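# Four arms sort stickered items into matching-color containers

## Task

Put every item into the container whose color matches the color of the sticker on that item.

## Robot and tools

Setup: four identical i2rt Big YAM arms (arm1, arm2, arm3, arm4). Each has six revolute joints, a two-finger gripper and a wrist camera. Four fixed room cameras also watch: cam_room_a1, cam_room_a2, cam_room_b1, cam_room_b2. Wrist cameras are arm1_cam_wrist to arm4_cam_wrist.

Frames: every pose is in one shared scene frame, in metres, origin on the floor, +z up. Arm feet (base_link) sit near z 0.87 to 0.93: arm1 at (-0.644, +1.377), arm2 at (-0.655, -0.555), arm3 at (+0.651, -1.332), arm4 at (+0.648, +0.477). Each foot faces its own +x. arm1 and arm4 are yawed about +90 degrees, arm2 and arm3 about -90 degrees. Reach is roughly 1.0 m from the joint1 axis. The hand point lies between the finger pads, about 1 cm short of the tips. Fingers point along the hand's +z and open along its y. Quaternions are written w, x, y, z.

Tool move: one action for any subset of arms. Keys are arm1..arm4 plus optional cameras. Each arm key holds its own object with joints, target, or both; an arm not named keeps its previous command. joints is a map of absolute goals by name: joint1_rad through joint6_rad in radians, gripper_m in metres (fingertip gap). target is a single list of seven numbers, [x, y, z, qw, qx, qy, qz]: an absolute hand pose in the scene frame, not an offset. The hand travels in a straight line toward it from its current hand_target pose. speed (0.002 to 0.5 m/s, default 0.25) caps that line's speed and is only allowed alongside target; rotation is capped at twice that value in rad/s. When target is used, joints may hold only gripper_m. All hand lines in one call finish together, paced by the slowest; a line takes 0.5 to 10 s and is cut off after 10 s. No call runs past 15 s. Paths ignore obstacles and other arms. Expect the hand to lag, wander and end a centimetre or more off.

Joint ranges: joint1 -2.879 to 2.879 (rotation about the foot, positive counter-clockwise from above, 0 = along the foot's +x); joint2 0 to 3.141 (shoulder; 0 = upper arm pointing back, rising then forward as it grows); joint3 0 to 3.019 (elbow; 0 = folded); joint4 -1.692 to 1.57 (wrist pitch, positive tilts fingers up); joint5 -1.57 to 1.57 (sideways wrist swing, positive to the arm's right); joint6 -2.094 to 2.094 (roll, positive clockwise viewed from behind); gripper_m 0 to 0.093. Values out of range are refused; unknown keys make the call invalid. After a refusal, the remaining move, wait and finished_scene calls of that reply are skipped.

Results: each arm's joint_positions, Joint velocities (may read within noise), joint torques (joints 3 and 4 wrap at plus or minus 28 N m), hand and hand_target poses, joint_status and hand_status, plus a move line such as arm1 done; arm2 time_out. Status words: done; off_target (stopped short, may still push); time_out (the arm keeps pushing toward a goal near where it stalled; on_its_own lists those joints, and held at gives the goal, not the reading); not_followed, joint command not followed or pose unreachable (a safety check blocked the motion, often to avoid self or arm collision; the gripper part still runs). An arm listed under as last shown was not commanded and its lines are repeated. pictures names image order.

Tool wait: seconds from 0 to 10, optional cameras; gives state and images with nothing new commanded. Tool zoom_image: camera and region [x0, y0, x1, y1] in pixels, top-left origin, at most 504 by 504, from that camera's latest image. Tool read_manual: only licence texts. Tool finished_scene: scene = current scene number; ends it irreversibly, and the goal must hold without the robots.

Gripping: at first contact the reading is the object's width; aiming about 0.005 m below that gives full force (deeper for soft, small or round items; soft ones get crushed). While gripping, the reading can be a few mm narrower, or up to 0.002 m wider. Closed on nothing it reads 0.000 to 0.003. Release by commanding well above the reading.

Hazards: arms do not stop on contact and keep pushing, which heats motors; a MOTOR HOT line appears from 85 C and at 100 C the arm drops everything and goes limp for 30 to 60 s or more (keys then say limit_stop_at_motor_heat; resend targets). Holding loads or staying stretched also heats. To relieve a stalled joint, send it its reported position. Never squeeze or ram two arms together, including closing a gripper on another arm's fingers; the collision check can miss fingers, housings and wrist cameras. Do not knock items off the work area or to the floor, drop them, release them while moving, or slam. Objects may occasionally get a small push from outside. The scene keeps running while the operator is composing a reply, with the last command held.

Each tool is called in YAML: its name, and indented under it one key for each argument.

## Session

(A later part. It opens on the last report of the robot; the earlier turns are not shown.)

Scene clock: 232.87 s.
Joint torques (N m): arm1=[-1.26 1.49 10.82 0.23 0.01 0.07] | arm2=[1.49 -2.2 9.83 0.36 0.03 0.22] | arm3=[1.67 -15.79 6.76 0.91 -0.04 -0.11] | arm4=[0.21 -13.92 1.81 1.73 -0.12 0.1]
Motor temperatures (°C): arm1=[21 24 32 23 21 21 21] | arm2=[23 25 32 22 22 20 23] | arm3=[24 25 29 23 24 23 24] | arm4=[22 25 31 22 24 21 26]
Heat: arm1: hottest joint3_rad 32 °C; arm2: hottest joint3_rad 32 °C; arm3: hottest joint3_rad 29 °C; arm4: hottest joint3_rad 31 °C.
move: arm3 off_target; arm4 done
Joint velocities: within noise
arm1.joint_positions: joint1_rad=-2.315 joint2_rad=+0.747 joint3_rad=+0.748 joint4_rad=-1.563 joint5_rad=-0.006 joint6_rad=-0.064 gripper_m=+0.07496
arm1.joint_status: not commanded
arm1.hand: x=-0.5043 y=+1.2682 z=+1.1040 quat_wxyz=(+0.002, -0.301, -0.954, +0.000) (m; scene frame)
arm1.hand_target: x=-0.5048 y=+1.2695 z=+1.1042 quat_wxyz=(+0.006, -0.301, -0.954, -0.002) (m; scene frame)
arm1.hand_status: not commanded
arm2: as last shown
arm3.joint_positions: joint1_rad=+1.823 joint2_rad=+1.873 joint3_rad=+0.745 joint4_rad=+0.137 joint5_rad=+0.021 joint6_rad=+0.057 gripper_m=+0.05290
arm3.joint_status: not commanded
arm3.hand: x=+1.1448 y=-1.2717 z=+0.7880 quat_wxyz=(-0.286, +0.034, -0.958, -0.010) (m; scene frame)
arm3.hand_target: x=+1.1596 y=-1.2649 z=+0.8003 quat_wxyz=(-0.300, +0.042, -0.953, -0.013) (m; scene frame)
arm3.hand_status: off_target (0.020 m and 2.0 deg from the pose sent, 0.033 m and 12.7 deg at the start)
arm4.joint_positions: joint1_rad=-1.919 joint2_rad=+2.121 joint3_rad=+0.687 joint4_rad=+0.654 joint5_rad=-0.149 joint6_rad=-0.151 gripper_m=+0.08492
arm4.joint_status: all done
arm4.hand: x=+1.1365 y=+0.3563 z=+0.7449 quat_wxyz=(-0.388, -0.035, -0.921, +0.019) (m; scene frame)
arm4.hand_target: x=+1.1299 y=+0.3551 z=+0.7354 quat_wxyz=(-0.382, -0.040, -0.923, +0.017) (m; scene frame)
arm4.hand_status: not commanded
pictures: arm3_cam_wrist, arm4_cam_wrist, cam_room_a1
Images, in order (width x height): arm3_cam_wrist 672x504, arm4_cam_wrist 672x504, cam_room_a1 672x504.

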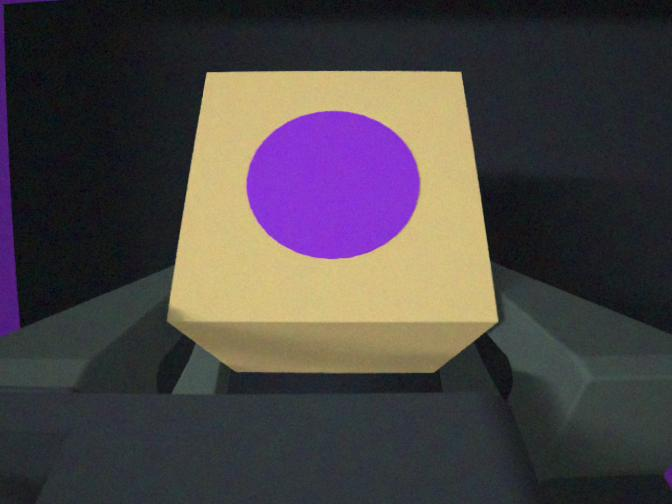

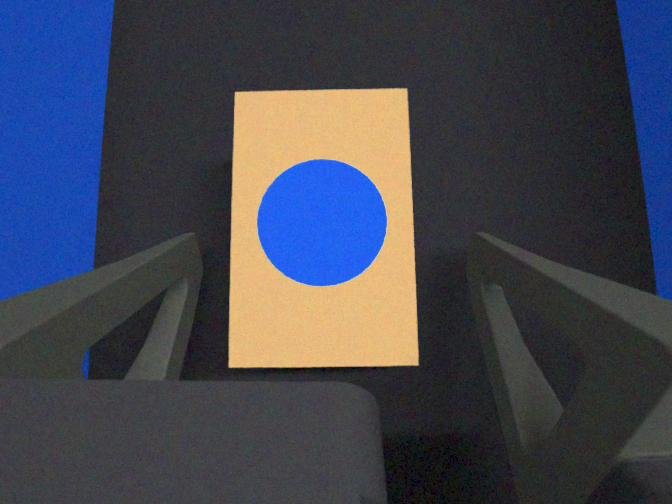

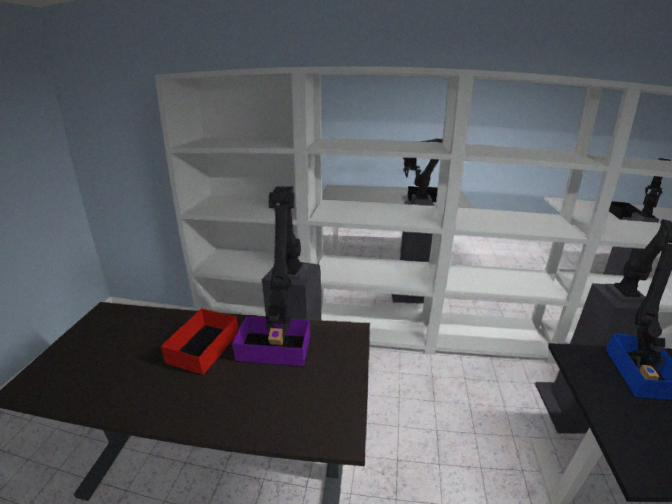

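move:
  arm3: {"target":[1.17,-1.265,0.85,0.2162,-0.0426,0.9754,0.0094],"speed":0.15}
  arm4: {"target":[1.10,0.360,0.90,0.3823,0.0403,0.923,-0.0167],"speed":0.2}
  cameras: ["arm3_cam_wrist","arm4_cam_wrist","cam_room_a1"]

zoom_image:
  camera: "cam_room_a1"
  region: [200, 290, 330, 390]

Scene clock: 240.47 s.
Joint torques (N m): arm1=[-1.44 0.91 10.5 0.34 -0.01 0.03] | arm2=[1.55 -2.26 9.83 0.32 0.02 0.22] | arm3=[0.91 -17.14 9.25 0.51 -0.05 -0.12] | arm4=[0.56 -10.99 5.74 0.79 -0.14 -0.02]
Motor temperatures (°C): arm1=[21 24 32 23 21 21 21] | arm2=[23 25 32 22 22 20 23] | arm3=[24 26 29 23 24 23 24] | arm4=[22 25 31 22 24 21 26]
Heat: arm1: hottest joint3_rad 32 °C; arm2: hottest joint3_rad 32 °C; arm3: hottest joint3_rad 29 °C; arm4: hottest joint3_rad 31 °C.
move: arm3 off_target; arm4 done
Joint velocities: within noise
arm1: as last shown
arm2.joint_positions: joint1_rad=+0.815 joint2_rad=+0.747 joint3_rad=+0.759 joint4_rad=-1.560 joint5_rad=+0.003 joint6_rad=-0.120 gripper_m=+0.08494
arm2.joint_status: not commanded
arm2.hand: x=-0.5134 y=-0.6625 z=+1.1246 quat_wxyz=(-0.011, -0.257, -0.966, +0.004) (m; scene frame)
arm2.hand_target: x=-0.5161 y=-0.6586 z=+1.1207 quat_wxyz=(+0.000, -0.259, -0.966, +0.000) (m; scene frame)
arm2.hand_status: not commanded
arm3.joint_positions: joint1_rad=+1.823 joint2_rad=+1.782 joint3_rad=+0.894 joint4_rad=-0.295 joint5_rad=+0.009 joint6_rad=+0.054 gripper_m=+0.05290
arm3.joint_status: not commanded
arm3.hand: x=+1.1485 y=-1.2686 z=+0.8297 quat_wxyz=(-0.193, +0.038, -0.981, -0.007) (m; scene frame)
arm3.hand_target: x=+1.1692 y=-1.2650 z=+0.8506 quat_wxyz=(-0.216, +0.043, -0.975, -0.009) (m; scene frame)
arm3.hand_status: off_target (0.030 m and 2.8 deg from the pose sent, 0.067 m and 8.3 deg at the start)
arm4.joint_positions: joint1_rad=-1.932 joint2_rad=+1.538 joint3_rad=+0.573 joint4_rad=+0.184 joint5_rad=-0.158 joint6_rad=-0.151 gripper_m=+0.08492
arm4.joint_status: not commanded
arm4.hand: x=+1.1025 y=+0.3624 z=+0.9030 quat_wxyz=(-0.388, -0.040, -0.921, +0.017) (m; scene frame)
arm4.hand_target: x=+1.1000 y=+0.3601 z=+0.9000 quat_wxyz=(-0.382, -0.040, -0.923, +0.017) (m; scene frame)
arm4.hand_status: done (0.005 m and 0.7 deg from the pose sent, 0.159 m and 0.9 deg at the start)
pictures: arm3_cam_wrist, arm4_cam_wrist, cam_room_a1
Images, in order (width x height): arm3_cam_wrist 672x504, arm4_cam_wrist 672x504, cam_room_a1 672x504.

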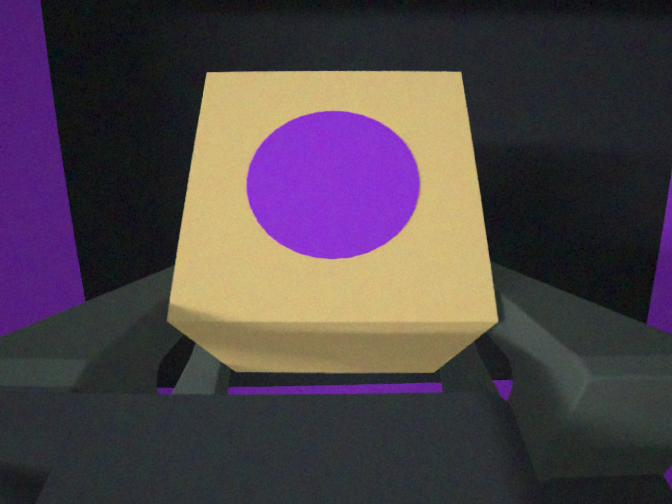

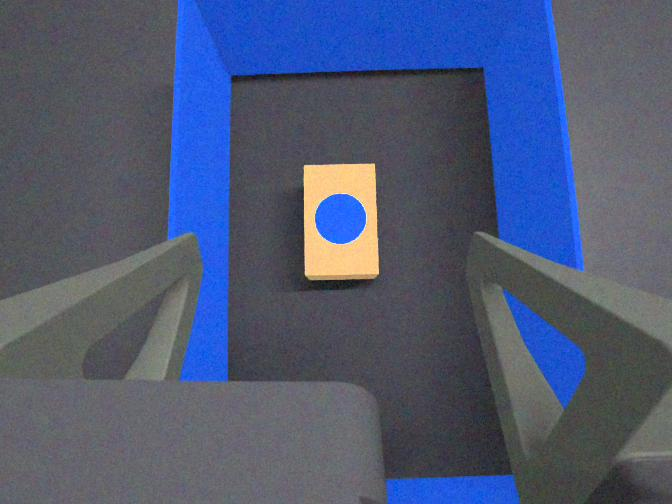

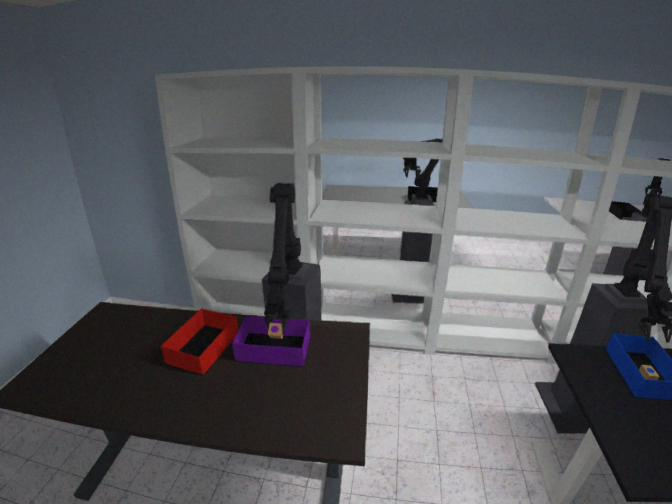

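Scaled by 3.877.

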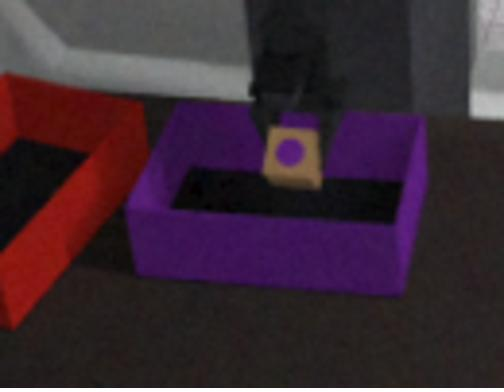

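move:
  arm3: {"target":[1.165,-1.263,0.755,0.2588,-0.0421,0.9650,0.0113],"speed":0.12}
  cameras: ["arm3_cam_wrist","cam_room_a1"]

zoom_image:
  camera: "cam_room_a1"
  region: [200, 290, 330, 390]

Scene clock: 246.27 s.
Joint torques (N m): arm1=[-1.49 0.73 10.69 0.36 -0.03 0.01] | arm2=[1.61 -2.26 9.84 0.32 0.03 0.21] | arm3=[1.9 -16.26 4.16 1.63 0.16 -0.05] | arm4=[0.5 -10.81 5.94 0.81 -0.12 -0.01]
Motor temperatures (°C): arm1=[21 24 32 23 21 21 21] | arm2=[23 25 32 22 22 20 23] | arm3=[24 26 29 23 24 23 24] | arm4=[22 25 31 22 24 21 26]
Heat: arm1: hottest joint3_rad 32 °C; arm2: hottest joint3_rad 32 °C; arm3: hottest joint3_rad 29 °C; arm4: hottest joint3_rad 31 °C.
move: arm3 done
Joint velocities: within noise
arm1, arm2: as last shown
arm3.joint_positions: joint1_rad=+1.823 joint2_rad=+1.986 joint3_rad=+0.847 joint4_rad=+0.083 joint5_rad=+0.012 joint6_rad=+0.053 gripper_m=+0.05290
arm3.joint_status: not commanded
arm3.hand: x=+1.1647 y=-1.2681 z=+0.7560 quat_wxyz=(-0.255, +0.038, -0.966, -0.011) (m; scene frame)
arm3.hand_target: x=+1.1650 y=-1.2629 z=+0.7550 quat_wxyz=(-0.259, +0.042, -0.965, -0.011) (m; scene frame)
arm3.hand_status: done (0.005 m and 0.7 deg from the pose sent, 0.077 m and 7.8 deg at the start)
arm4.joint_positions: joint1_rad=-1.932 joint2_rad=+1.538 joint3_rad=+0.573 joint4_rad=+0.184 joint5_rad=-0.159 joint6_rad=-0.151 gripper_m=+0.08492
arm4.joint_status: not commanded
arm4.hand: x=+1.1025 y=+0.3625 z=+0.9030 quat_wxyz=(-0.388, -0.040, -0.921, +0.017) (m; scene frame)
arm4.hand_target: x=+1.1001 y=+0.3601 z=+0.9001 quat_wxyz=(-0.382, -0.040, -0.923, +0.017) (m; scene frame)
arm4.hand_status: not commanded
pictures: arm3_cam_wrist, cam_room_a1
Images, in order (width x height): arm3_cam_wrist 672x504, cam_room_a1 672x504.

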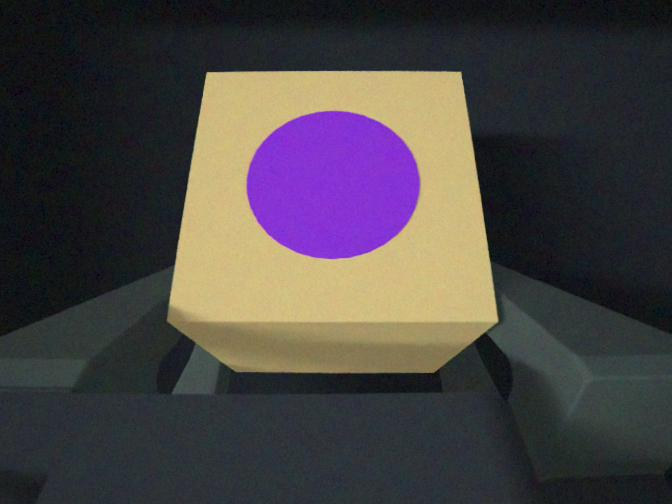

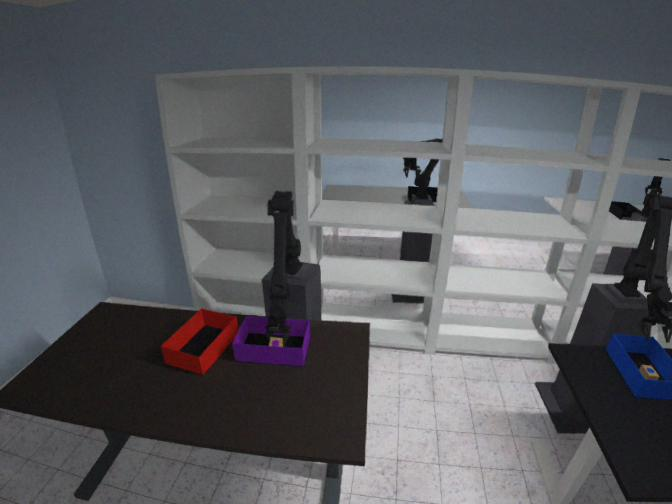

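Scaled by 3.877.

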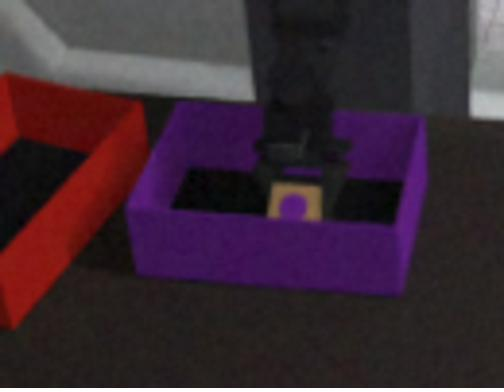

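move:
  arm3: {"target":[1.163,-1.263,0.725,0.2588,-0.0421,0.9650,0.0113],"speed":0.06}
  cameras: []

Scene clock: 249.30 s.
Joint torques (N m): arm1=[-1.44 0.67 10.62 0.18 0.03 0.03] | arm2=[1.49 -2.32 9.83 0.32 0.03 0.22] | arm3=[1.79 -12.22 4.11 0.87 0.18 -0.05] | arm4=[0.32 -10.75 5.86 0.77 -0.12 -0.02]
Motor temperatures (°C): arm1=[21 24 32 23 21 21 21] | arm2=[23 25 32 22 22 20 23] | arm3=[24 26 29 23 24 23 24] | arm4=[22 25 30 22 24 21 25]
Heat: arm1: hottest joint3_rad 32 °C; arm2: hottest joint3_rad 32 °C; arm3: hottest joint3_rad 29 °C; arm4: hottest joint3_rad 30 °C.
move: arm3 off_target
Joint velocities: within noise
arm1, arm2, arm4: as last shown
arm3.joint_positions: joint1_rad=+1.823 joint2_rad=+2.017 joint3_rad=+0.847 joint4_rad=+0.180 joint5_rad=+0.012 joint6_rad=+0.053 gripper_m=+0.05290
arm3.joint_status: not commanded
arm3.hand: x=+1.1774 y=-1.2665 z=+0.7527 quat_wxyz=(-0.286, +0.037, -0.957, -0.014) (m; scene frame)
arm3.hand_target: x=+1.1619 y=-1.2633 z=+0.7266 quat_wxyz=(-0.259, +0.042, -0.965, -0.011) (m; scene frame)
arm3.hand_status: off_target (0.031 m and 3.3 deg from the pose sent, 0.032 m and 0.7 deg at the start)
pictures: none
No camera images: "cameras" was empty.

move:
  arm3: {"joints":{"gripper_m":0.093}}
  cameras: []

move:
  arm3: {"target":[1.15,-1.263,0.92,0.2588,-0.0421,0.9650,0.0113],"speed":0.2}
  cameras: ["arm3_cam_wrist","cam_room_a1"]

Scene clock: 253.17 s.
Joint torques (N m): arm1=[-0.97 1.44 10.65 0.27 -0.01 0.05] | arm2=[1.61 -2.26 9.84 0.34 0.02 0.22] | arm3=[1.73 -14.27 3.84 0.72 0.01 -0.08] | arm4=[0.03 -10.64 5.7 0.83 -0.14 -0.04]
Motor temperatures (°C): arm1=[21 24 32 23 21 21 21] | arm2=[23 25 32 22 22 20 23] | arm3=[24 26 28 23 24 23 24] | arm4=[22 24 30 22 24 21 25]
Heat: arm1: hottest joint3_rad 32 °C; arm2: hottest joint3_rad 32 °C; arm3: hottest joint3_rad 28 °C; arm4: hottest joint3_rad 30 °C.
move: arm3 done
Joint velocities: within noise
arm1, arm2, arm4: as last shown
arm3.joint_positions: joint1_rad=+1.823 joint2_rad=+2.040 joint3_rad=+0.848 joint4_rad=+0.184 joint5_rad=+0.017 joint6_rad=+0.058 gripper_m=+0.09296
arm3.joint_status: all done
arm3.hand: x=+1.1728 y=-1.2681 z=+0.7416 quat_wxyz=(-0.277, +0.035, -0.960, -0.011) (m; scene frame)
arm3.hand_target: x=+1.1618 y=-1.2634 z=+0.7266 quat_wxyz=(-0.259, +0.042, -0.965, -0.011) (m; scene frame)
arm3.hand_status: not commanded
pictures: none
No camera images: "cameras" was empty.

Scene clock: 254.83 s.
Joint torques (N m): arm1=[-1.79 0.97 10.59 0.17 -0.04 0.03] | arm2=[1.55 -2.32 9.81 0.36 0.03 0.22] | arm3=[1.96 -13.39 10.43 0.64 -0.02 -0.1] | arm4=[0.62 -11.11 5.7 0.79 -0.12 -0.04]
Motor temperatures (°C): arm1=[21 24 32 23 21 21 21] | arm2=[23 25 32 22 22 20 23] | arm3=[24 26 28 23 24 23 24] | arm4=[22 24 30 22 24 21 25]
Heat: arm1: hottest joint3_rad 32 °C; arm2: hottest joint3_rad 32 °C; arm3: hottest joint3_rad 28 °C; arm4: hottest joint3_rad 30 °C.
move: arm3 off_target
Joint velocities: within noise
arm1, arm2, arm4: as last shown
arm3.joint_positions: joint1_rad=+1.823 joint2_rad=+1.560 joint3_rad=+0.828 joint4_rad=-0.347 joint5_rad=+0.017 joint6_rad=+0.058 gripper_m=+0.09296
arm3.joint_status: not commanded
arm3.hand: x=+1.1331 y=-1.2711 z=+0.9051 quat_wxyz=(-0.244, +0.035, -0.969, -0.008) (m; scene frame)
arm3.hand_target: x=+1.1492 y=-1.2630 z=+0.9204 quat_wxyz=(-0.259, +0.042, -0.965, -0.011) (m; scene frame)
arm3.hand_status: off_target (0.024 m and 2.0 deg from the pose sent, 0.180 m and 2.3 deg at the start)
pictures: arm3_cam_wrist, cam_room_a1
Images, in order (width x height): arm3_cam_wrist 672x504, cam_room_a1 672x504.

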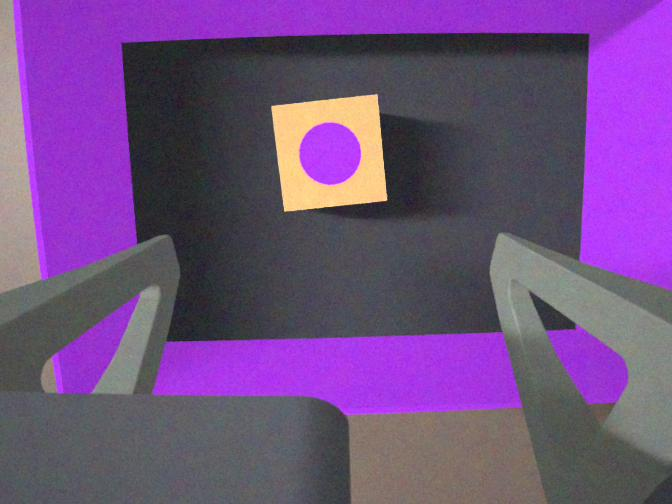

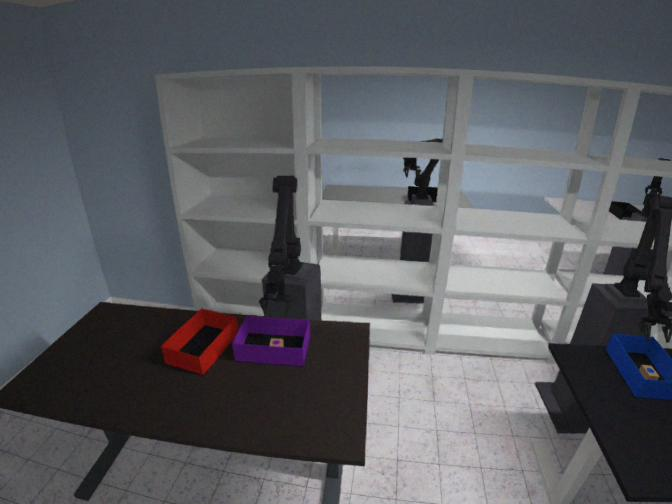

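Both packed. Only two items existed.

finished_scene:
  scene: 2

The scene is finished: the task was done.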